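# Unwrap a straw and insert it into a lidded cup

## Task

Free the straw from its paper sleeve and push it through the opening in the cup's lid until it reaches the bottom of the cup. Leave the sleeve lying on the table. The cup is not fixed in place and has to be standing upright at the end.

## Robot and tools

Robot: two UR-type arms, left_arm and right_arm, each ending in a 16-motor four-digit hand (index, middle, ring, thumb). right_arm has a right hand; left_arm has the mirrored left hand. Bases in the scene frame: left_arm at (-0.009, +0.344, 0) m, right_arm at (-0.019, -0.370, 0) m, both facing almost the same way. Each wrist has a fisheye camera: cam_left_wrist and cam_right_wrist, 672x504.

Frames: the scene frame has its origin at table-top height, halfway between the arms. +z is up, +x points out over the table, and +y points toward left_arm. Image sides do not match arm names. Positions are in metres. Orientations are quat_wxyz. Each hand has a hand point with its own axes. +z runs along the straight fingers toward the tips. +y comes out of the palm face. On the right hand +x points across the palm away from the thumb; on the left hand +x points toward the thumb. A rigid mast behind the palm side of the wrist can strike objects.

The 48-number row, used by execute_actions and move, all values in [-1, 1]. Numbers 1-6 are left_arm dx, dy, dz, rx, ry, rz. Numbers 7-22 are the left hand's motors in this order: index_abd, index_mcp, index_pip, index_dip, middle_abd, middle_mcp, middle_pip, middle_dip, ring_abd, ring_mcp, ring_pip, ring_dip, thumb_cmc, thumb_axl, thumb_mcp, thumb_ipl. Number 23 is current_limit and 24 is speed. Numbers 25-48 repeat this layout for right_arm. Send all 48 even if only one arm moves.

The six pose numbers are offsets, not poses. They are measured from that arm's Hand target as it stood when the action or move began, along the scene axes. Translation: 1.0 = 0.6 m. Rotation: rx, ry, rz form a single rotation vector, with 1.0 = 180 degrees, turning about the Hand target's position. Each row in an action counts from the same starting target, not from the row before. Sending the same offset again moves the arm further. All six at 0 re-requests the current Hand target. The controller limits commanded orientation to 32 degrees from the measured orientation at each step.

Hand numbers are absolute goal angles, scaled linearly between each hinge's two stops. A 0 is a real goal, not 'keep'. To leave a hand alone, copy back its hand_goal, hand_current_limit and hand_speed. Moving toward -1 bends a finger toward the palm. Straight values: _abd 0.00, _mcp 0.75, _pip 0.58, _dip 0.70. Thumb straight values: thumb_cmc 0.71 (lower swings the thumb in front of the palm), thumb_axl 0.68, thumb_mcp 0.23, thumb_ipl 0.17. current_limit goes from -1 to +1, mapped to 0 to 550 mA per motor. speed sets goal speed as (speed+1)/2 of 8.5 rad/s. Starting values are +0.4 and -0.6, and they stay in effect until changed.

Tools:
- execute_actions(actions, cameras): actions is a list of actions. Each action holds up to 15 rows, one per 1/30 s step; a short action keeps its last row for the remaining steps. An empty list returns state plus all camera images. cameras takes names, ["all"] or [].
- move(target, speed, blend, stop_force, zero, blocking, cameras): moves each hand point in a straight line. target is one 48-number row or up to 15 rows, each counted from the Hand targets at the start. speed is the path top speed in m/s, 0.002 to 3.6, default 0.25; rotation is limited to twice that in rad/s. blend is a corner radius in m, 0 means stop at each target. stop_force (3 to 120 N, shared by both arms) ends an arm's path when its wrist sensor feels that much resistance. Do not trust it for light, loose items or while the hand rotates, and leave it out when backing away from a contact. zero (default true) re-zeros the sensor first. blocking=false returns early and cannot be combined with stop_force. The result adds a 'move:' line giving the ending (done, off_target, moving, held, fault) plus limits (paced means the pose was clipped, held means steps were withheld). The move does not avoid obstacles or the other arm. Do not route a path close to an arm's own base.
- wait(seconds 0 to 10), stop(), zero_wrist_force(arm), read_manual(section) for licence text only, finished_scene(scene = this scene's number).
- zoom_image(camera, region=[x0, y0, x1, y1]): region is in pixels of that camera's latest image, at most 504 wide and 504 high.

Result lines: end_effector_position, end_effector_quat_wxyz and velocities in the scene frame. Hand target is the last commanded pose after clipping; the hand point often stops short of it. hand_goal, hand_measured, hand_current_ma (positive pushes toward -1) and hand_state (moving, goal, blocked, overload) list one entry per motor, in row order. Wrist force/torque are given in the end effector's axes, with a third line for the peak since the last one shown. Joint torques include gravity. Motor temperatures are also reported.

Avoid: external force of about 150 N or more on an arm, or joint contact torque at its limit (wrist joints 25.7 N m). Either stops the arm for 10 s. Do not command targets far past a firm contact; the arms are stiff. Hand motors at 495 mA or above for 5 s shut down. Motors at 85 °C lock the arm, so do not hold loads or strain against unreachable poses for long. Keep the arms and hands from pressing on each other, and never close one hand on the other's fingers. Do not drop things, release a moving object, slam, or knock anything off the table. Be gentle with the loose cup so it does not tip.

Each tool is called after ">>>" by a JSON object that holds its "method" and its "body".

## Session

>>> {"method": "execute_actions", "body": {"actions": []}}

Scene clock: 0.00 s.
left_arm: end_effector_position=(+0.3967, +0.4319, +0.2300) hand_goal=(+0.000, +0.754, +0.576, +0.696, +0.000, +0.754, +0.576, +0.696, +0.000, +0.754, +0.576, +0.696, +0.714, +0.678, +0.226, +0.168) hand_measured=(+0.000, +0.754, +0.576, +0.696, +0.000, +0.754, +0.576, +0.696, +0.000, +0.754, +0.576, +0.696, +0.714, +0.678, +0.226, +0.168) hand_current_ma=(+0, +0, +0, +0, +0, +0, +0, +0, +0, +0, +0, +0, +0, +0, +0, +0) hand_state=(goal, goal, goal, goal, goal, goal, goal, goal, goal, goal, goal, goal, goal, goal, goal, goal) hand_current_limit=0.40 hand_speed=-0.60 end_effector_quat_wxyz=(+0.000, -0.003, +1.000, +0.000) | right_arm: end_effector_position=(+0.3853, -0.4646, +0.2300) hand_goal=(+0.000, +0.754, +0.576, +0.696, +0.000, +0.754, +0.576, +0.696, +0.000, +0.754, +0.576, +0.696, +0.714, +0.678, +0.226, +0.168) hand_measured=(+0.000, +0.754, +0.576, +0.696, +0.000, +0.754, +0.576, +0.696, +0.000, +0.754, +0.576, +0.696, +0.714, +0.678, +0.226, +0.168) hand_current_ma=(+0, +0, +0, +0, +0, +0, +0, +0, +0, +0, +0, +0, +0, +0, +0, +0) hand_state=(goal, goal, goal, goal, goal, goal, goal, goal, goal, goal, goal, goal, goal, goal, goal, goal) hand_current_limit=0.40 hand_speed=-0.60 end_effector_quat_wxyz=(+0.000, +1.000, -0.012, +0.000)
Joint positions: left_arm=[3.458 -1.419 -2.042 -1.252 1.571 -1.255] | right_arm=[-0.316 -1.723 2.042 -1.89 -1.571 1.255]
Joint velocities: within noise
Joint torques (N m): no reading
Motor temperatures (°C): left_arm=[32 29 31 40 35 37] | right_arm=[28 32 31 41 34 33]
Wrist force (N): no reading
Wrist torque (N m): no reading
Wrist force, peak (N): no reading
Hand target: left_arm +0.3967, +0.4319, +0.2300; +0.000, -0.003, +1.000, +0.000 | right_arm +0.3853, -0.4646, +0.2300; +0.000, +1.000, -0.012, +0.000

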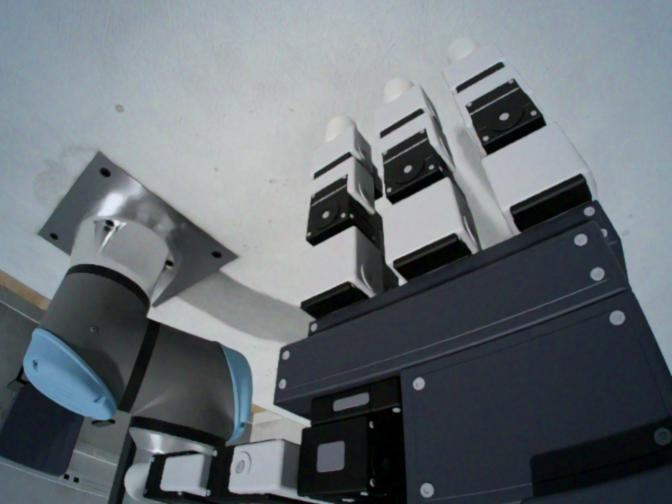

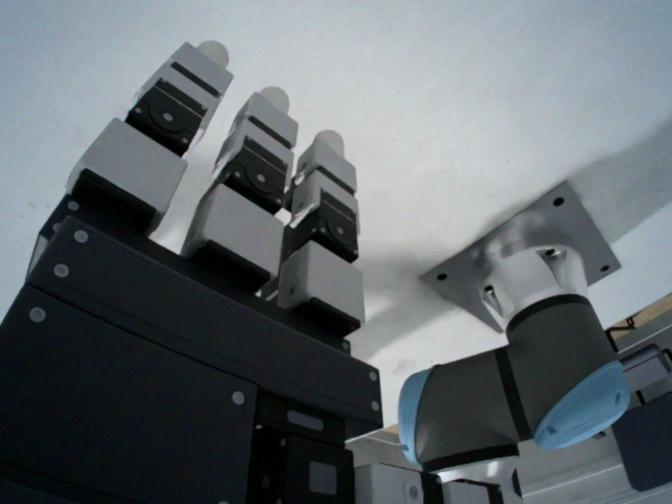

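>>> {"method": "move", "body": {"target": [[0,0,0.2,0,0,0,0,0.98,0.98,0.98,0,0.98,0.98,0.98,0,0.98,0.98,0.98,-0.57,0.678,0.226,0.168,0.4,-0.6,0,0,0.2,0,0,0,0.1,1,1,1,-0.1,1,1,1,0,-0.574,-0.664,0.334,-0.666,0.678,0.012,-0.016,0.4,-0.6],[-0.003,-0.3708,0.31,0,0,0.37,0,0.98,0.98,0.98,0,0.98,0.98,0.98,0,0.98,0.98,0.98,-0.57,0.678,0.226,0.168,0.4,-0.6,0.01,0.37,0.31,0,0,-0.37,0.1,1,1,1,-0.1,1,1,1,0,-0.574,-0.664,0.334,-0.666,0.678,0.012,-0.016,0.4,-0.6]], "speed": [0.1,0.15], "cameras": ["all"]}}

Scene clock: 30.57 s.
left_arm: end_effector_position=(+0.3949, +0.2095, +0.4160) hand_goal=(+0.000, +0.980, +0.980, +0.980, +0.000, +0.980, +0.980, +0.980, +0.000, +0.980, +0.980, +0.980, -0.570, +0.678, +0.226, +0.168) hand_measured=(+0.000, +0.970, +0.974, +0.976, +0.000, +0.970, +0.972, +0.976, +0.000, +0.968, +0.972, +0.976, -0.568, +0.678, +0.224, +0.168) hand_current_ma=(+0, -3, -1, +0, +0, -3, -1, +0, +0, -3, -1, +0, +0, +0, +0, +0) hand_state=(goal, goal, goal, goal, goal, goal, goal, goal, goal, goal, goal, goal, goal, goal, goal, goal) hand_current_limit=0.40 hand_speed=-0.60 end_effector_quat_wxyz=(+0.000, -0.552, +0.834, +0.000) | right_arm: end_effector_position=(+0.3913, -0.2426, +0.4160) hand_goal=(+0.100, +1.000, +1.000, +1.000, -0.100, +1.000, +1.000, +1.000, +0.000, -0.574, -0.664, +0.334, -0.666, +0.678, +0.012, -0.016) hand_measured=(+0.096, +0.988, +0.992, +0.996, -0.096, +0.988, +0.992, +0.996, +0.000, -0.558, -0.662, +0.336, -0.664, +0.678, +0.010, -0.014) hand_current_ma=(-18, -60, -36, -19, +18, -64, -37, -16, +0, +90, +13, +14, +13, -4, -14, +7) hand_state=(goal, goal, goal, goal, goal, goal, goal, goal, goal, goal, goal, goal, goal, goal, goal, goal) hand_current_limit=0.40 hand_speed=-0.60 end_effector_quat_wxyz=(+0.000, +0.829, -0.559, +0.000)
Joint positions: left_arm=[3.107 -1.588 -1.405 -1.72 1.571 -2.767] | right_arm=[0.034 -1.544 1.395 -1.422 -1.571 2.766]
Joint torques (N m): left_arm=[-9.82 13.33 28.59 0.49 1.12 -2.4] | right_arm=[9.3 -15.37 -30.1 0.3 -1.55 1.56]
Wrist force (N): left_arm=[0.2 -0.3 -0.4] | right_arm=[-0.5 0.5 0.1]
Wrist torque (N m): left_arm=[0.00 -0.01 0.05] | right_arm=[0.11 0.00 -0.03]
Wrist force, peak (N): left_arm=[-0.1 0.1 0.9] | right_arm=[-0.5 0.1 -1.0]
Hand target: left_arm +0.3949, +0.2094, +0.4160; +0.000, -0.552, +0.834, +0.000 | right_arm +0.3913, -0.2426, +0.4160; +0.000, +0.829, -0.559, +0.000
Off the commanded pose: left_arm 0.000 m, 0 deg | right_arm 0.000 m, 0 deg.
move: done
camera_calibration:
cam_left_wrist: T_world_to_cam=[[0.875153, 0.483213, -0.0247473, -0.463454], [0.342802, -0.583134, 0.736506, -0.36679], [0.341459, -0.653039, -0.675978, 0.413825], [0, 0, 0, 1]] pos_world=[0.390025, 0.280304, 0.53841]
cam_right_wrist: T_world_to_cam=[[-0.904656, 0.426136, -0.00226275, 0.49472], [0.29155, 0.622796, 0.726033, -0.308974], [0.310798, 0.656151, -0.687656, 0.451336], [0, 0, 0, 1]] pos_world=[0.397359, -0.314534, 0.535809]

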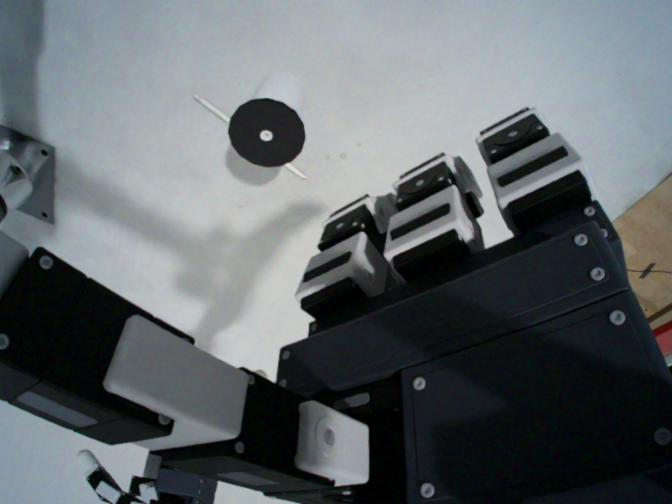

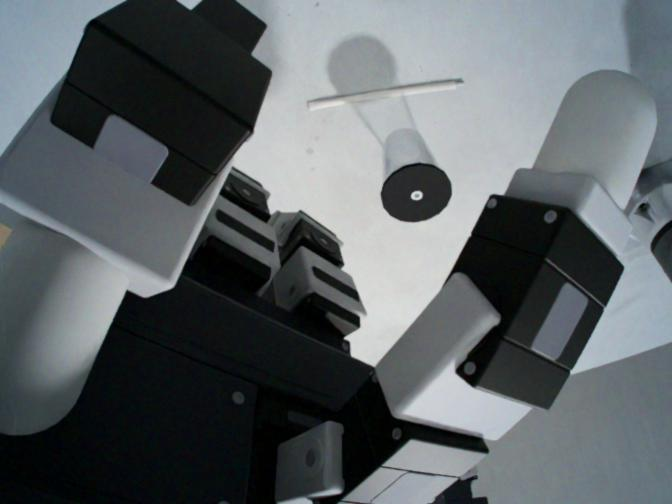

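>>> {"method": "zoom_image", "body": {"camera": "cam_left_wrist", "region": [170, 50, 330, 210]}}

>>> {"method": "zoom_image", "body": {"camera": "cam_right_wrist", "region": [290, 20, 490, 240]}}

Scaled by 3.150 from the camera's 672x504 image, which has a finer 960x720 frame.

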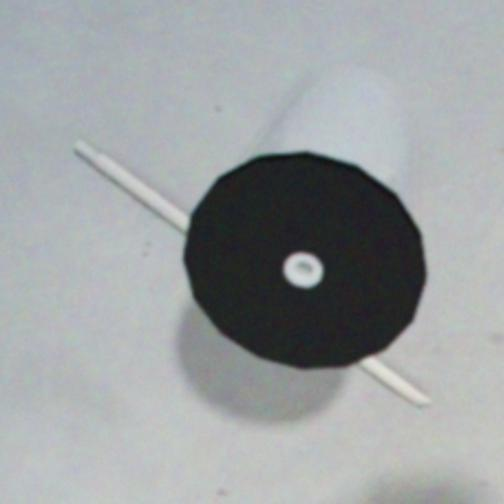

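Scaled by 2.291 from the camera's 672x504 image, which has a finer 960x720 frame.

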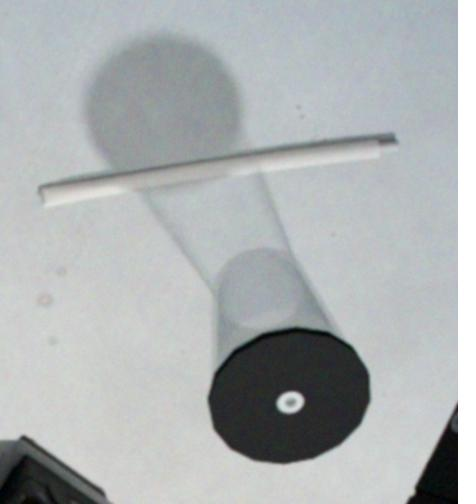

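>>> {"method": "move", "body": {"target": [[-0.3463,-0.3688,-0.25,-0.0409,-0.1212,0.0477,0.12,1,1,1,-0.12,1,1,1,0,-0.574,-0.664,0.334,-0.666,0.678,0.012,-0.016,0.4,-0.6,0,0,0,0,0,0,0.1,1,1,1,-0.1,1,1,1,0,-0.574,-0.664,0.334,-0.666,0.678,0.012,-0.016,0.4,-0.6],[-0.3463,-0.3688,-0.5433,-0.0409,-0.1212,0.0477,0.12,1,1,1,-0.12,1,1,1,0,-0.574,-0.664,0.334,-0.666,0.678,0.012,-0.016,0.4,-0.6,0,0,0,0,0,0,0.1,1,1,1,-0.1,1,1,1,0,-0.574,-0.664,0.334,-0.666,0.678,0.012,-0.016,0.4,-0.6]], "speed": [0.12,0.08], "cameras": ["all"]}}

Scene clock: 191.03 s.
left_arm: end_effector_position=(+0.1871, -0.0118, +0.0901) hand_goal=(+0.120, +1.000, +1.000, +1.000, -0.120, +1.000, +1.000, +1.000, +0.000, -0.574, -0.664, +0.334, -0.666, +0.678, +0.012, -0.016) hand_measured=(+0.116, +0.988, +0.994, +0.996, -0.116, +0.988, +0.992, +0.996, +0.000, -0.554, -0.660, +0.336, -0.664, +0.678, +0.010, -0.014) hand_current_ma=(+0, -4, -1, +0, +0, -3, -1, +0, +0, +9, +0, +0, +0, +0, +0, +0) hand_state=(goal, goal, goal, goal, goal, goal, goal, goal, goal, goal, goal, goal, goal, goal, goal, goal) hand_current_limit=0.40 hand_speed=-0.60 end_effector_quat_wxyz=(+0.122, -0.601, +0.774, -0.157) | right_arm: end_effector_position=(+0.3913, -0.2426, +0.4160) hand_goal=(+0.100, +1.000, +1.000, +1.000, -0.100, +1.000, +1.000, +1.000, +0.000, -0.574, -0.664, +0.334, -0.666, +0.678, +0.012, -0.016) hand_measured=(+0.096, +0.988, +0.992, +0.996, -0.096, +0.988, +0.992, +0.996, +0.000, -0.558, -0.662, +0.336, -0.664, +0.678, +0.010, -0.014) hand_current_ma=(-18, -60, -36, -19, +18, -64, -37, -16, +0, +90, +13, +14, +13, -4, -14, +7) hand_state=(goal, goal, goal, goal, goal, goal, goal, goal, goal, goal, goal, goal, goal, goal, goal, goal) hand_current_limit=0.40 hand_speed=-0.60 end_effector_quat_wxyz=(+0.000, +0.829, -0.559, +0.000)
Joint positions: left_arm=[2.443 -1.569 -2.399 -0.378 1.739 -3.553] | right_arm=[0.034 -1.544 1.395 -1.422 -1.571 2.767]
Joint torques (N m): left_arm=[-8.34 7.34 7.89 5.37 -0.86 -2.16] | right_arm=[7.81 -14.98 -31.14 0.33 -1.4 1.5]
Wrist force (N): left_arm=[-0.5 -0.3 0.3] | right_arm=[-0.3 0.6 -0.2]
Wrist torque (N m): left_arm=[0.02 0.12 -0.03] | right_arm=[0.16 -0.01 -0.01]
Wrist force, peak (N): left_arm=[-0.6 -0.6 0.7] | right_arm=[-0.6 0.9 0.0]
Hand target: left_arm +0.1871, -0.0119, +0.0900; +0.122, -0.601, +0.774, -0.157 | right_arm +0.3913, -0.2426, +0.4160; +0.000, +0.829, -0.559, +0.000
Off the commanded pose: left_arm 0.000 m, 0 deg | right_arm 0.000 m, 0 deg.
move: done
camera_calibration:
cam_left_wrist: T_world_to_cam=[[0.753645, 0.62004, 0.218105, -0.180272], [0.106577, -0.442715, 0.890306, -0.152559], [0.648583, -0.64773, -0.399732, 0.037732], [0, 0, 0, 1]] pos_world=[0.127648, 0.0686756, 0.190225]
cam_right_wrist: T_world_to_cam=[[-0.904522, 0.426422, -0.00225874, 0.494711], [0.29175, 0.622703, 0.726032, -0.309143], [0.311002, 0.656053, -0.687657, 0.45116], [0, 0, 0, 1]] pos_world=[0.397358, -0.314436, 0.535809]

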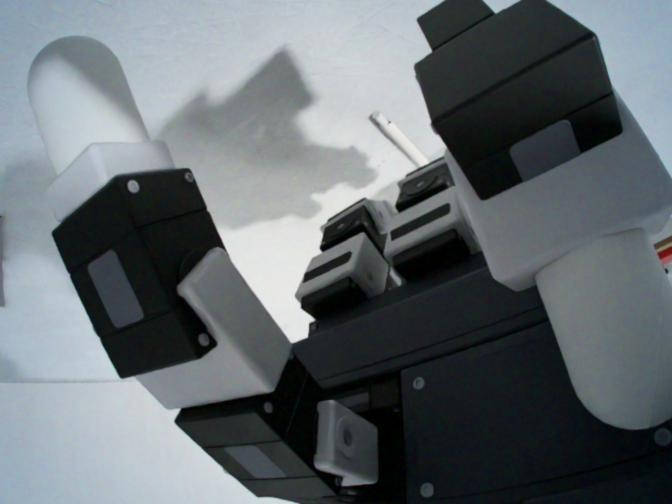

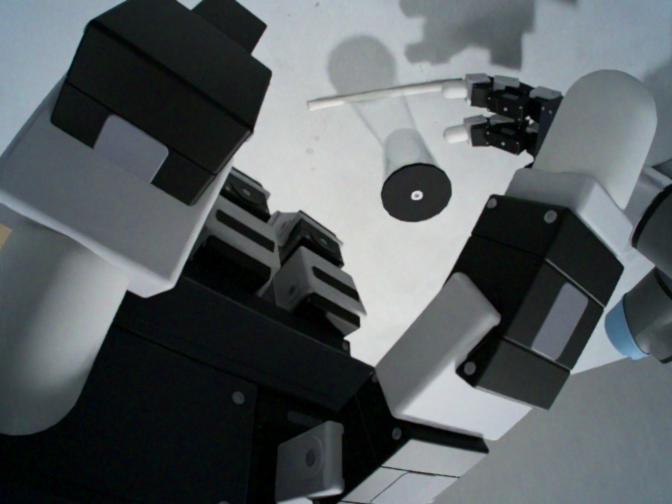

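>>> {"method": "execute_actions", "body": {"actions": [], "cameras": ["all"]}}

>>> {"method": "zoom_image", "body": {"camera": "cam_right_wrist", "region": [280, 20, 560, 230]}}

>>> {"method": "zoom_image", "body": {"camera": "cam_left_wrist", "region": [320, 60, 560, 240]}}

Scene clock: 236.17 s.
left_arm: end_effector_position=(+0.1871, -0.0119, +0.0900) hand_goal=(+0.120, +1.000, +1.000, +1.000, -0.120, +1.000, +1.000, +1.000, +0.000, -0.574, -0.664, +0.334, -0.666, +0.678, +0.012, -0.016) hand_measured=(+0.116, +0.988, +0.994, +0.996, -0.116, +0.988, +0.992, +0.996, +0.000, -0.554, -0.660, +0.336, -0.664, +0.678, +0.010, -0.014) hand_current_ma=(+0, -4, -1, +0, +0, -3, -1, +0, +0, +9, +0, +0, +0, +0, +0, +0) hand_state=(goal, goal, goal, goal, goal, goal, goal, goal, goal, goal, goal, goal, goal, goal, goal, goal) hand_current_limit=0.40 hand_speed=-0.60 end_effector_quat_wxyz=(+0.122, -0.601, +0.774, -0.157) | right_arm: end_effector_position=(+0.3913, -0.2426, +0.4160) hand_goal=(+0.100, +1.000, +1.000, +1.000, -0.100, +1.000, +1.000, +1.000, +0.000, -0.574, -0.664, +0.334, -0.666, +0.678, +0.012, -0.016) hand_measured=(+0.096, +0.988, +0.992, +0.996, -0.096, +0.988, +0.992, +0.996, +0.000, -0.558, -0.662, +0.336, -0.664, +0.678, +0.010, -0.014) hand_current_ma=(-18, -60, -36, -19, +18, -64, -37, -16, +0, +90, +13, +14, +13, -4, -14, +7) hand_state=(goal, goal, goal, goal, goal, goal, goal, goal, goal, goal, goal, goal, goal, goal, goal, goal) hand_current_limit=0.40 hand_speed=-0.60 end_effector_quat_wxyz=(+0.000, +0.829, -0.559, +0.000)
Joint positions: left_arm=[2.443 -1.57 -2.399 -0.378 1.739 -3.553] | right_arm=[0.034 -1.544 1.395 -1.422 -1.571 2.767]
Joint velocities: within noise
Joint torques (N m): left_arm=[-9.18 7.22 7.34 5.28 -0.88 -2.31] | right_arm=[7.76 -15.56 -29.96 0.22 -1.48 1.46]
Motor temperatures (°C): left_arm=[32 29 31 40 35 37] | right_arm=[28 32 31 41 34 33]
Wrist force (N): left_arm=[-0.6 -0.5 0.5] | right_arm=[-0.4 0.6 -0.1]
Wrist torque (N m): left_arm=[-0.03 0.12 -0.03] | right_arm=[0.14 0.00 -0.02]
Wrist force, peak (N): left_arm=[-0.9 -0.5 0.7] | right_arm=[-0.5 0.8 -0.2]
Hand target: left_arm +0.1871, -0.0119, +0.0900; +0.122, -0.601, +0.774, -0.157 | right_arm +0.3913, -0.2426, +0.4160; +0.000, +0.829, -0.559, +0.000
Off the commanded pose: left_arm 0.000 m, 0 deg | right_arm 0.000 m, 0 deg.
camera_calibration:
cam_left_wrist: T_world_to_cam=[[0.753575, 0.620131, 0.218087, -0.180182], [0.106561, -0.442612, 0.890359, -0.152529], [0.648667, -0.647713, -0.399623, 0.0375946], [0, 0, 0, 1]] pos_world=[0.127648, 0.0685754, 0.190125]
cam_right_wrist: T_world_to_cam=[[-0.904522, 0.426422, -0.00225874, 0.494711], [0.29175, 0.622703, 0.726032, -0.309143], [0.311002, 0.656053, -0.687657, 0.45116], [0, 0, 0, 1]] pos_world=[0.397358, -0.314436, 0.535809]

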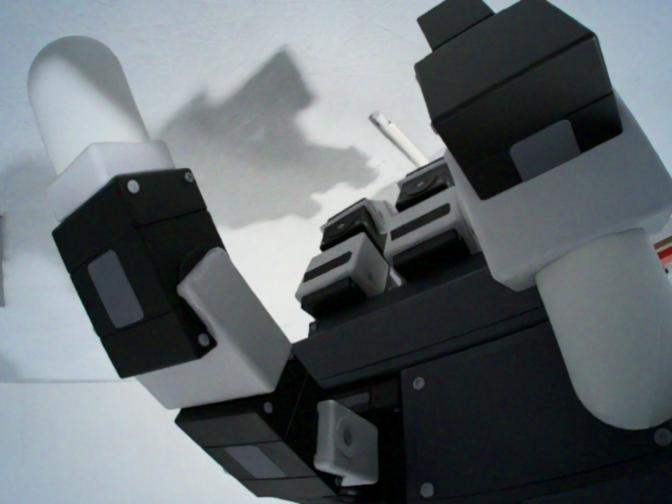

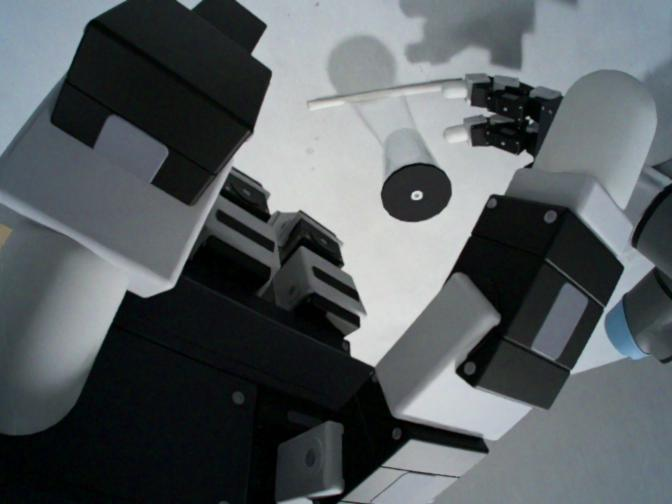

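Scaled by 1.800 from the camera's 672x504 image, which has a finer 960x720 frame.

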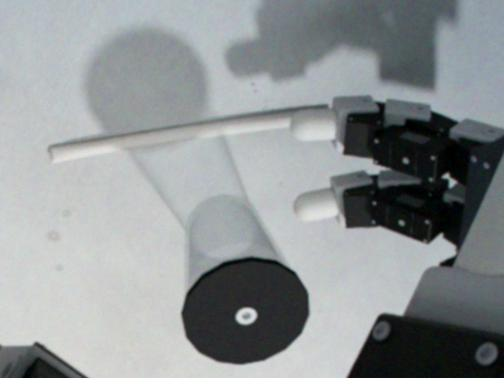

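Scaled by 2.100 from the camera's 672x504 image, which has a finer 960x720 frame.

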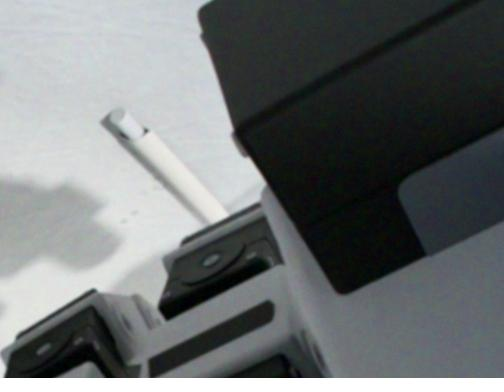

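>>> {"method": "move", "body": {"target": [-0.0027,-0.0105,-0.0667,0,0,0,0.12,1,1,1,-0.12,1,1,1,0,-0.574,-0.664,0.334,-0.666,0.678,0.012,-0.016,0.4,-0.6,0,0,0,0,0,0,0.1,1,1,1,-0.1,1,1,1,0,-0.574,-0.664,0.334,-0.666,0.678,0.012,-0.016,0.4,-0.6], "speed": 0.06, "cameras": ["all"]}}

>>> {"method": "zoom_image", "body": {"camera": "cam_right_wrist", "region": [380, 30, 560, 165]}}

>>> {"method": "zoom_image", "body": {"camera": "cam_left_wrist", "region": [300, 80, 500, 230]}}

Scene clock: 267.77 s.
left_arm: end_effector_position=(+0.1855, -0.0181, +0.0501) hand_goal=(+0.120, +1.000, +1.000, +1.000, -0.120, +1.000, +1.000, +1.000, +0.000, -0.574, -0.664, +0.334, -0.666, +0.678, +0.012, -0.016) hand_measured=(+0.116, +0.988, +0.994, +0.996, -0.116, +0.988, +0.992, +0.996, +0.000, -0.554, -0.660, +0.336, -0.664, +0.678, +0.010, -0.014) hand_current_ma=(+0, -4, -1, +0, +0, -3, -1, +0, +0, +9, +0, +0, +0, +0, +0, +0) hand_state=(goal, goal, goal, goal, goal, goal, goal, goal, goal, goal, goal, goal, goal, goal, goal, goal) hand_current_limit=0.40 hand_speed=-0.60 end_effector_quat_wxyz=(+0.122, -0.601, +0.774, -0.157) | right_arm: end_effector_position=(+0.3913, -0.2426, +0.4160) hand_goal=(+0.100, +1.000, +1.000, +1.000, -0.100, +1.000, +1.000, +1.000, +0.000, -0.574, -0.664, +0.334, -0.666, +0.678, +0.012, -0.016) hand_measured=(+0.096, +0.988, +0.992, +0.996, -0.096, +0.988, +0.992, +0.996, +0.000, -0.558, -0.662, +0.336, -0.664, +0.678, +0.010, -0.014) hand_current_ma=(-18, -60, -36, -19, +18, -64, -37, -16, +0, +90, +13, +14, +13, -4, -14, +7) hand_state=(goal, goal, goal, goal, goal, goal, goal, goal, goal, goal, goal, goal, goal, goal, goal, goal) hand_current_limit=0.40 hand_speed=-0.60 end_effector_quat_wxyz=(+0.000, +0.829, -0.559, +0.000)
Joint positions: left_arm=[2.426 -1.691 -2.429 -0.229 1.745 -3.568] | right_arm=[0.034 -1.544 1.395 -1.422 -1.571 2.767]
Joint torques (N m): left_arm=[-8.66 9.45 4.88 5.41 1.4 -2.52] | right_arm=[8.18 -14.92 -30.82 0.35 -1.52 1.41]
Wrist force (N): left_arm=[-0.6 -0.4 0.5] | right_arm=[-0.5 0.7 -0.1]
Wrist torque (N m): left_arm=[0.00 0.11 -0.02] | right_arm=[0.15 0.00 -0.02]
Wrist force, peak (N): left_arm=[-0.7 -0.8 0.1] | right_arm=[-0.8 0.6 -0.2]
Hand target: left_arm +0.1855, -0.0182, +0.0500; +0.122, -0.601, +0.774, -0.157 | right_arm +0.3913, -0.2426, +0.4160; +0.000, +0.829, -0.559, +0.000
Off the commanded pose: left_arm 0.000 m, 0 deg | right_arm 0.000 m, 0 deg.
move: done
camera_calibration:
cam_left_wrist: T_world_to_cam=[[0.753625, 0.620081, 0.218057, -0.166428], [0.106567, -0.442619, 0.890355, -0.119578], [0.648609, -0.647756, -0.399648, 0.0186856], [0, 0, 0, 1]] pos_world=[0.126048, 0.0623756, 0.150225]
cam_right_wrist: T_world_to_cam=[[-0.904522, 0.426422, -0.00225874, 0.494711], [0.29175, 0.622703, 0.726032, -0.309143], [0.311002, 0.656053, -0.687657, 0.45116], [0, 0, 0, 1]] pos_world=[0.397358, -0.314436, 0.535809]

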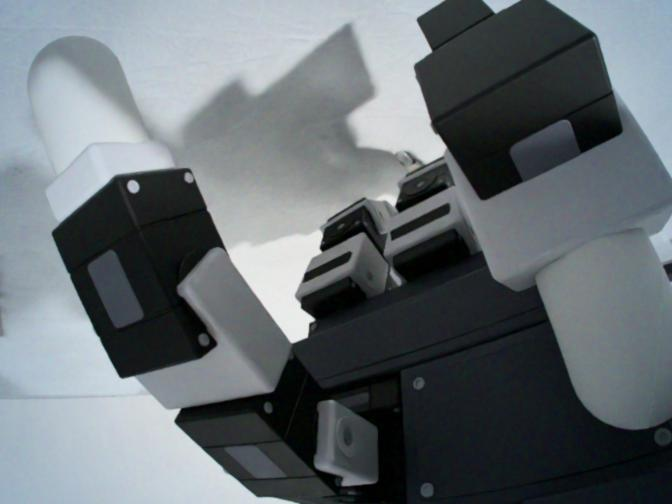

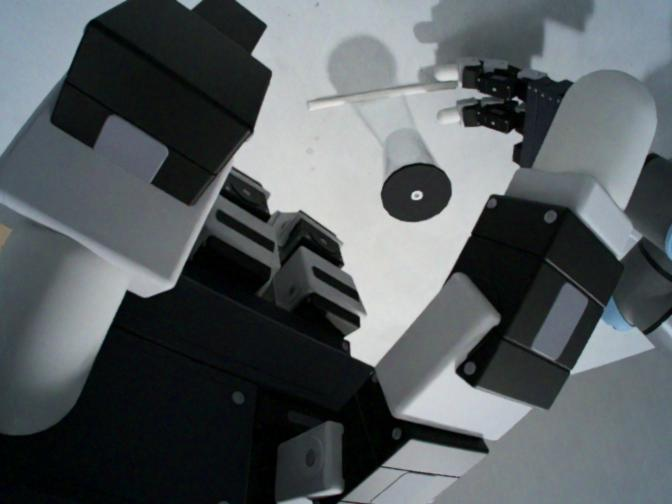

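Scaled by 2.800 from the camera's 672x504 image, which has a finer 960x720 frame.

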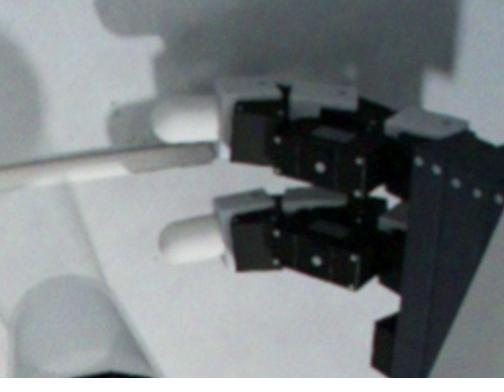

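Scaled by 2.520 from the camera's 672x504 image, which has a finer 960x720 frame.

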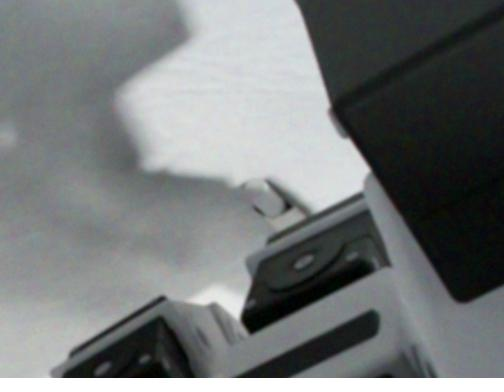

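>>> {"method": "move", "body": {"target": [-0.0013,0.0082,-0.03,0,0,0,0.12,1,1,1,-0.12,1,1,1,0,-0.574,-0.664,0.334,-0.666,0.678,0.012,-0.016,0.4,-0.6,0,0,0,0,0,0,0.1,1,1,1,-0.1,1,1,1,0,-0.574,-0.664,0.334,-0.666,0.678,0.012,-0.016,0.4,-0.6], "speed": 0.05, "cameras": ["all"]}}

>>> {"method": "zoom_image", "body": {"camera": "cam_right_wrist", "region": [400, 40, 500, 115]}}

>>> {"method": "zoom_image", "body": {"camera": "cam_left_wrist", "region": [320, 110, 470, 222]}}

Scene clock: 306.43 s.
left_arm: end_effector_position=(+0.1847, -0.0133, +0.0321) hand_goal=(+0.120, +1.000, +1.000, +1.000, -0.120, +1.000, +1.000, +1.000, +0.000, -0.574, -0.664, +0.334, -0.666, +0.678, +0.012, -0.016) hand_measured=(+0.116, +0.988, +0.994, +0.996, -0.116, +0.988, +0.992, +0.996, +0.000, -0.554, -0.660, +0.336, -0.664, +0.678, +0.010, -0.014) hand_current_ma=(+0, -4, -1, +0, +0, -3, -1, +0, +0, +9, +0, +0, +0, +0, +0, +0) hand_state=(goal, goal, goal, goal, goal, goal, goal, goal, goal, goal, goal, goal, goal, goal, goal, goal) hand_current_limit=0.40 hand_speed=-0.60 end_effector_quat_wxyz=(+0.122, -0.601, +0.774, -0.157) | right_arm: end_effector_position=(+0.3913, -0.2426, +0.4160) hand_goal=(+0.100, +1.000, +1.000, +1.000, -0.100, +1.000, +1.000, +1.000, +0.000, -0.574, -0.664, +0.334, -0.666, +0.678, +0.012, -0.016) hand_measured=(+0.096, +0.988, +0.992, +0.996, -0.096, +0.988, +0.992, +0.996, +0.000, -0.558, -0.662, +0.336, -0.664, +0.678, +0.010, -0.014) hand_current_ma=(-18, -60, -36, -19, +18, -64, -37, -16, +0, +90, +13, +14, +13, -4, -14, +7) hand_state=(goal, goal, goal, goal, goal, goal, goal, goal, goal, goal, goal, goal, goal, goal, goal, goal) hand_current_limit=0.40 hand_speed=-0.60 end_effector_quat_wxyz=(+0.000, +0.829, -0.559, +0.000)
Joint positions: left_arm=[2.435 -1.737 -2.456 -0.154 1.742 -3.56] | right_arm=[0.034 -1.544 1.395 -1.422 -1.571 2.767]
Joint torques (N m): left_arm=[8.39 11.14 4.13 5.26 -1.08 2.15] | right_arm=[7.44 -15.49 -31 0.29 -1.45 1.49]
Wrist force (N): left_arm=[-0.5 -0.4 0.3] | right_arm=[-0.4 0.4 0.2]
Wrist torque (N m): left_arm=[0.00 0.10 -0.12] | right_arm=[0.08 -0.02 -0.02]
Wrist force, peak (N): left_arm=[-0.8 -0.3 0.8] | right_arm=[-0.8 0.5 0.1]
Hand target: left_arm +0.1847, -0.0132, +0.0320; +0.122, -0.601, +0.774, -0.157 | right_arm +0.3913, -0.2426, +0.4160; +0.000, +0.829, -0.559, +0.000
Off the commanded pose: left_arm 0.000 m, 0 deg | right_arm 0.000 m, 0 deg.
move: done
camera_calibration:
cam_left_wrist: T_world_to_cam=[[0.753575, 0.620131, 0.218087, -0.164878], [0.106561, -0.442612, 0.890359, -0.101342], [0.648667, -0.647713, -0.399623, 0.0151064], [0, 0, 0, 1]] pos_world=[0.125248, 0.0671754, 0.132225]
cam_right_wrist: T_world_to_cam=[[-0.904522, 0.426422, -0.00225874, 0.494711], [0.29175, 0.622703, 0.726032, -0.309143], [0.311002, 0.656053, -0.687657, 0.45116], [0, 0, 0, 1]] pos_world=[0.397358, -0.314436, 0.535809]

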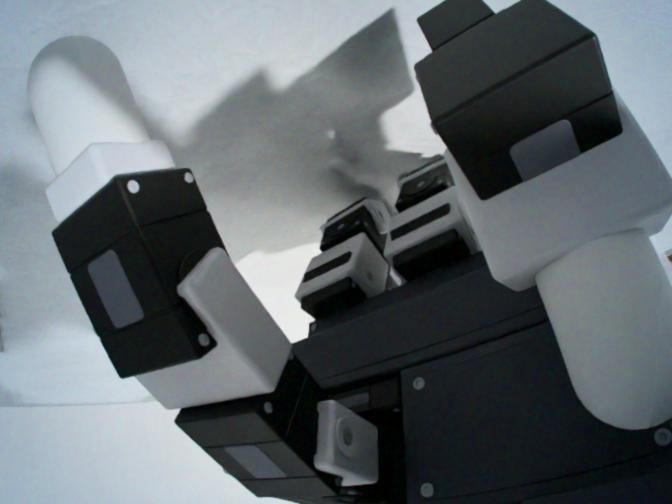

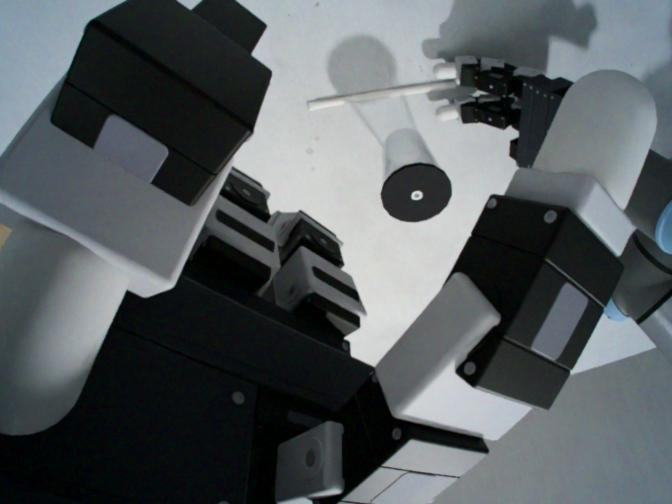

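Scaled by 5.040 from the camera's 672x504 image, which has a finer 960x720 frame.

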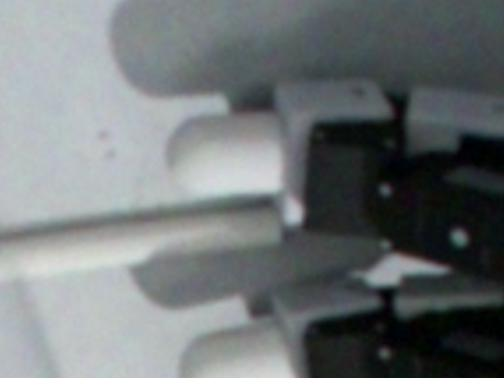

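Scaled by 3.360 from the camera's 672x504 image, which has a finer 960x720 frame.

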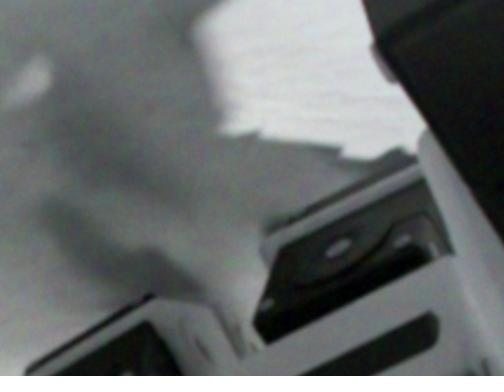

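>>> {"method": "move", "body": {"target": [0,0,-0.0225,0,0,0,0.12,1,1,1,-0.12,1,1,1,0,-0.574,-0.664,0.334,-0.666,0.678,0.012,-0.016,0.4,-0.6,0,0,0,0,0,0,0.1,1,1,1,-0.1,1,1,1,0,-0.574,-0.664,0.334,-0.666,0.678,0.012,-0.016,0.4,-0.6], "speed": 0.006, "stop_force": 3, "cameras": ["all"]}}

>>> {"method": "zoom_image", "body": {"camera": "cam_right_wrist", "region": [400, 40, 500, 115]}}

>>> {"method": "zoom_image", "body": {"camera": "cam_left_wrist", "region": [320, 130, 470, 292]}}

Scene clock: 333.70 s.
left_arm: end_effector_position=(+0.1847, -0.0132, +0.0200) hand_goal=(+0.120, +1.000, +1.000, +1.000, -0.120, +1.000, +1.000, +1.000, +0.000, -0.574, -0.664, +0.334, -0.666, +0.678, +0.012, -0.016) hand_measured=(+0.116, +1.000, +1.000, +0.996, -0.116, +1.000, +1.000, +0.996, +0.000, -0.554, -0.660, +0.336, -0.664, +0.678, +0.010, -0.014) hand_current_ma=(+0, +0, +0, +0, +0, +0, +0, +0, +0, +9, +0, +0, +0, +0, +0, +0) hand_state=(goal, goal, goal, goal, goal, goal, goal, goal, goal, goal, goal, goal, goal, goal, goal, goal) hand_current_limit=0.40 hand_speed=-0.60 end_effector_quat_wxyz=(+0.122, -0.601, +0.774, -0.157) | right_arm: end_effector_position=(+0.3913, -0.2426, +0.4160) hand_goal=(+0.100, +1.000, +1.000, +1.000, -0.100, +1.000, +1.000, +1.000, +0.000, -0.574, -0.664, +0.334, -0.666, +0.678, +0.012, -0.016) hand_measured=(+0.096, +0.988, +0.992, +0.996, -0.096, +0.988, +0.992, +0.996, +0.000, -0.558, -0.662, +0.336, -0.664, +0.678, +0.010, -0.014) hand_current_ma=(-18, -60, -36, -19, +18, -64, -37, -16, +0, +90, +13, +14, +13, -4, -14, +7) hand_state=(goal, goal, goal, goal, goal, goal, goal, goal, goal, goal, goal, goal, goal, goal, goal, goal) hand_current_limit=0.40 hand_speed=-0.60 end_effector_quat_wxyz=(+0.000, +0.829, -0.559, +0.000)
Joint positions: left_arm=[2.435 -1.777 -2.464 -0.106 1.742 -3.56] | right_arm=[0.034 -1.544 1.395 -1.422 -1.571 2.767]
Joint torques (N m): left_arm=[8.15 29.42 19.27 0.3 -0.67 1.78] | right_arm=[7.31 -16.47 -31.25 0.11 -1.45 1.68]
Wrist force (N): left_arm=[-0.4 -1.4 -2.8] | right_arm=[-0.5 0.5 0.0]
Wrist torque (N m): left_arm=[0.42 0.11 -0.11] | right_arm=[0.11 0.01 -0.02]
Wrist force, peak (N): left_arm=[-1.0 -1.2 -6.2] | right_arm=[-0.6 0.8 -0.1]
Hand target: left_arm +0.1847, -0.0132, +0.0200; +0.122, -0.601, +0.774, -0.157 (not the last commanded pose) | right_arm +0.3913, -0.2426, +0.4160; +0.000, +0.829, -0.559, +0.000
Off the commanded pose: left_arm 0.002 m, 0 deg | right_arm 0.000 m, 0 deg.
move: contact (left_arm)
camera_calibration:
cam_left_wrist: T_world_to_cam=[[0.753575, 0.620131, 0.218087, -0.162301], [0.106561, -0.442612, 0.890359, -0.090524], [0.648667, -0.647713, -0.399623, 0.0103357], [0, 0, 0, 1]] pos_world=[0.125248, 0.0672754, 0.120125]
cam_right_wrist: T_world_to_cam=[[-0.904522, 0.426422, -0.00225874, 0.494711], [0.29175, 0.622703, 0.726032, -0.309143], [0.311002, 0.656053, -0.687657, 0.45116], [0, 0, 0, 1]] pos_world=[0.397358, -0.314436, 0.535809]

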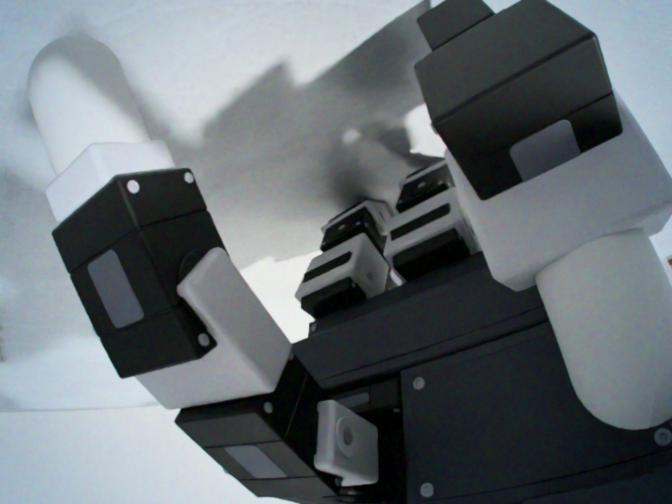

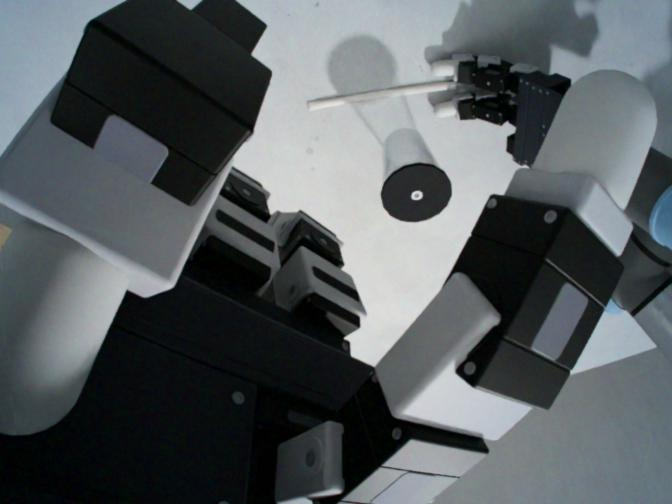

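Scaled by 5.040 from the camera's 672x504 image, which has a finer 960x720 frame.

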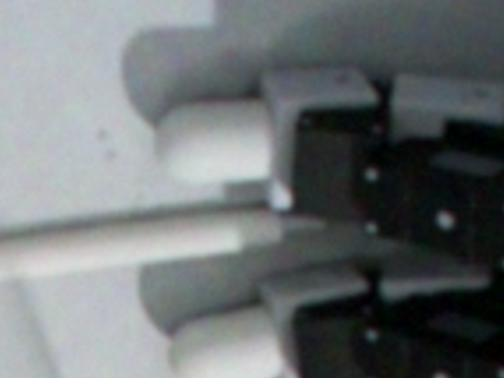

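Scaled by 3.111 from the camera's 672x504 image, which has a finer 960x720 frame.

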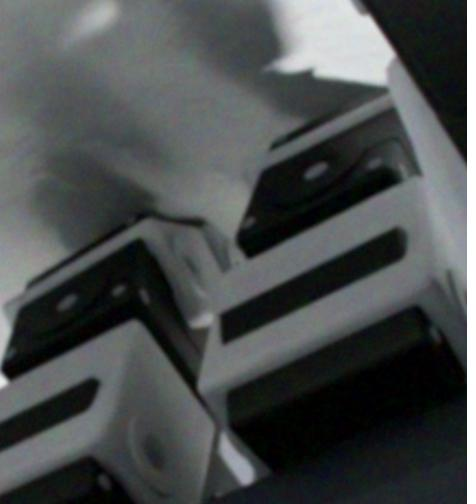

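>>> {"method": "move", "body": {"target": [[-0.0032,0.0008,0.003,0,0,0,0.12,1,1,1,-0.12,1,1,1,0,-0.574,-0.664,0.334,-0.666,0.678,0.012,-0.016,0.4,-0.6,0,0,0,0,0,0,0.1,1,1,1,-0.1,1,1,1,0,-0.574,-0.664,0.334,-0.666,0.678,0.012,-0.016,0.4,-0.6],[-0.0032,0.0008,0.0007,0,0,0,0.12,1,1,1,-0.12,1,1,1,0,-0.574,-0.664,0.334,-0.666,0.678,0.012,-0.016,0.4,-0.6,0,0,0,0,0,0,0.1,1,1,1,-0.1,1,1,1,0,-0.574,-0.664,0.334,-0.666,0.678,0.012,-0.016,0.4,-0.6]], "speed": 0.01}}

>>> {"method": "move", "body": {"target": [0,0,0,0,0,0,-0.2,1,1,1,0.2,1,1,1,0,-0.574,-0.664,0.334,-0.666,0.678,0.012,-0.016,0.4,-0.97,0,0,0,0,0,0,0.1,1,1,1,-0.1,1,1,1,0,-0.574,-0.664,0.334,-0.666,0.678,0.012,-0.016,0.4,-0.6], "speed": 0.02, "cameras": ["all"]}}

>>> {"method": "zoom_image", "body": {"camera": "cam_right_wrist", "region": [400, 40, 500, 115]}}

Scene clock: 360.27 s.
left_arm: end_effector_position=(+0.1828, -0.0128, +0.0205) hand_goal=(+0.120, +1.000, +1.000, +1.000, -0.120, +1.000, +1.000, +1.000, +0.000, -0.574, -0.664, +0.334, -0.666, +0.678, +0.012, -0.016) hand_measured=(+0.116, +0.996, +1.000, +0.996, -0.116, +0.994, +1.000, +0.996, +0.000, -0.554, -0.660, +0.336, -0.664, +0.678, +0.010, -0.014) hand_current_ma=(+0, -1, +0, +0, +0, -1, +0, +0, +0, +9, +0, +0, +0, +0, +0, +0) hand_state=(goal, goal, goal, goal, goal, goal, goal, goal, goal, goal, goal, goal, goal, goal, goal, goal) hand_current_limit=0.40 hand_speed=-0.60 end_effector_quat_wxyz=(+0.122, -0.601, +0.774, -0.157) | right_arm: end_effector_position=(+0.3913, -0.2426, +0.4160) hand_goal=(+0.100, +1.000, +1.000, +1.000, -0.100, +1.000, +1.000, +1.000, +0.000, -0.574, -0.664, +0.334, -0.666, +0.678, +0.012, -0.016) hand_measured=(+0.096, +0.988, +0.992, +0.996, -0.096, +0.988, +0.992, +0.996, +0.000, -0.558, -0.662, +0.336, -0.664, +0.678, +0.010, -0.014) hand_current_ma=(-18, -60, -36, -19, +18, -64, -37, -16, +0, +90, +13, +14, +13, -4, -14, +7) hand_state=(goal, goal, goal, goal, goal, goal, goal, goal, goal, goal, goal, goal, goal, goal, goal, goal) hand_current_limit=0.40 hand_speed=-0.60 end_effector_quat_wxyz=(+0.000, +0.829, -0.559, +0.000)
Joint positions: left_arm=[2.433 -1.773 -2.468 -0.107 1.742 -3.562] | right_arm=[0.034 -1.544 1.395 -1.422 -1.571 2.767]
Joint torques (N m): left_arm=[-8.45 10.95 3.19 5.09 1.59 -2.42] | right_arm=[7.39 -15.38 -29.75 0.25 -1.51 1.59]
Wrist force (N): left_arm=[-0.5 -0.3 -1.3] | right_arm=[-0.1 0.6 0.1]
Wrist torque (N m): left_arm=[0.23 0.09 -0.03] | right_arm=[0.12 -0.05 0.01]
Wrist force, peak (N): left_arm=[-0.4 -1.5 -2.9] | right_arm=[-0.5 0.8 -0.2]
Hand target: left_arm +0.1828, -0.0128, +0.0204; +0.122, -0.601, +0.774, -0.157 | right_arm +0.3913, -0.2426, +0.4160; +0.000, +0.829, -0.559, +0.000
Off the commanded pose: left_arm 0.000 m, 0 deg | right_arm 0.000 m, 0 deg.
move: done

Scene clock: 362.20 s.
left_arm: end_effector_position=(+0.1828, -0.0128, +0.0204) hand_goal=(-0.200, +1.000, +1.000, +1.000, +0.200, +1.000, +1.000, +1.000, +0.000, -0.574, -0.664, +0.334, -0.666, +0.678, +0.012, -0.016) hand_measured=(-0.062, +0.994, +1.000, +0.998, +0.056, +0.994, +1.000, +0.998, +0.000, -0.554, -0.660, +0.336, -0.664, +0.678, +0.010, -0.014) hand_current_ma=(+34, -1, +0, +0, -42, -1, +0, +0, +0, +9, +0, +0, +0, +0, +0, +0) hand_state=(moving, goal, goal, goal, moving, goal, goal, goal, goal, goal, goal, goal, goal, goal, goal, goal) hand_current_limit=0.40 hand_speed=-0.97 end_effector_quat_wxyz=(+0.122, -0.601, +0.774, -0.157) | right_arm: end_effector_position=(+0.3913, -0.2426, +0.4160) hand_goal=(+0.100, +1.000, +1.000, +1.000, -0.100, +1.000, +1.000, +1.000, +0.000, -0.574, -0.664, +0.334, -0.666, +0.678, +0.012, -0.016) hand_measured=(+0.096, +0.988, +0.992, +0.996, -0.096, +0.988, +0.992, +0.996, +0.000, -0.558, -0.662, +0.336, -0.664, +0.678, +0.010, -0.014) hand_current_ma=(-18, -60, -36, -19, +18, -64, -37, -16, +0, +90, +13, +14, +13, -4, -14, +7) hand_state=(goal, goal, goal, goal, goal, goal, goal, goal, goal, goal, goal, goal, goal, goal, goal, goal) hand_current_limit=0.40 hand_speed=-0.60 end_effector_quat_wxyz=(+0.000, +0.829, -0.559, +0.000)
Joint positions: left_arm=[2.433 -1.773 -2.468 -0.107 1.742 -3.562] | right_arm=[0.034 -1.544 1.395 -1.422 -1.571 2.767]
Joint torques (N m): left_arm=[-8.42 11.74 3.91 4.96 1.24 -2.3] | right_arm=[6.9 -15.93 -30.72 0.23 -1.41 1.33]
Wrist force (N): left_arm=[-0.3 -1.0 -0.7] | right_arm=[-0.6 0.6 -0.1]
Wrist torque (N m): left_arm=[0.10 0.13 0.01] | right_arm=[0.14 0.02 -0.03]
Wrist force, peak (N): left_arm=[-0.6 -0.6 -1.6] | right_arm=[-0.8 0.5 0.0]
Hand target: left_arm +0.1828, -0.0128, +0.0204; +0.122, -0.601, +0.774, -0.157 | right_arm +0.3913, -0.2426, +0.4160; +0.000, +0.829, -0.559, +0.000
Off the commanded pose: left_arm 0.000 m, 0 deg | right_arm 0.000 m, 0 deg.
move: done
camera_calibration:
cam_left_wrist: T_world_to_cam=[[0.753575, 0.620131, 0.218087, -0.161204], [0.106561, -0.442612, 0.890359, -0.0905006], [0.648667, -0.647713, -0.399623, 0.0119871], [0, 0, 0, 1]] pos_world=[0.123348, 0.0676754, 0.120525]
cam_right_wrist: T_world_to_cam=[[-0.904522, 0.426422, -0.00225874, 0.494711], [0.29175, 0.622703, 0.726032, -0.309143], [0.311002, 0.656053, -0.687657, 0.45116], [0, 0, 0, 1]] pos_world=[0.397358, -0.314436, 0.535809]

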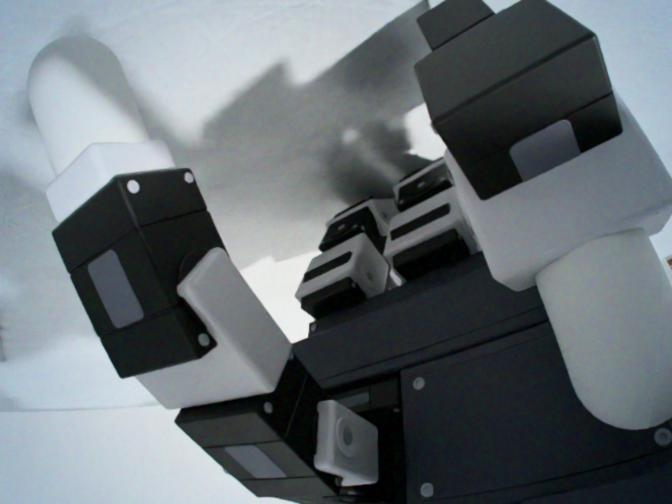

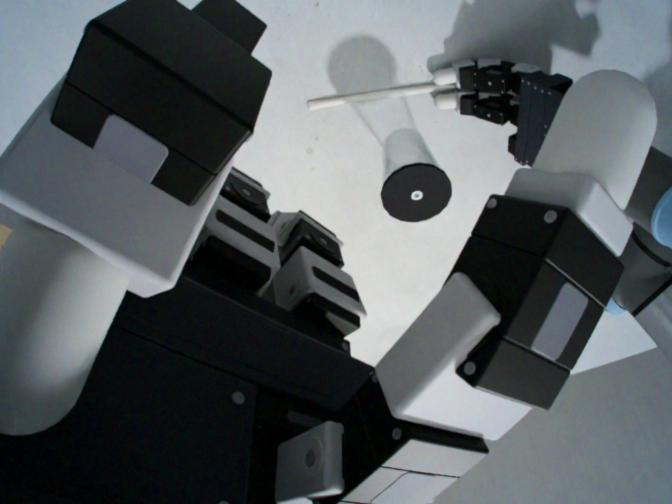

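Scaled by 5.040 from the camera's 672x504 image, which has a finer 960x720 frame.

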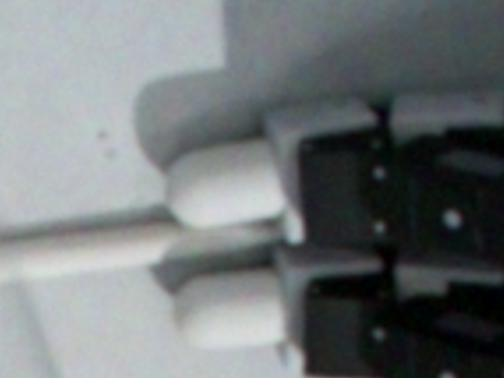

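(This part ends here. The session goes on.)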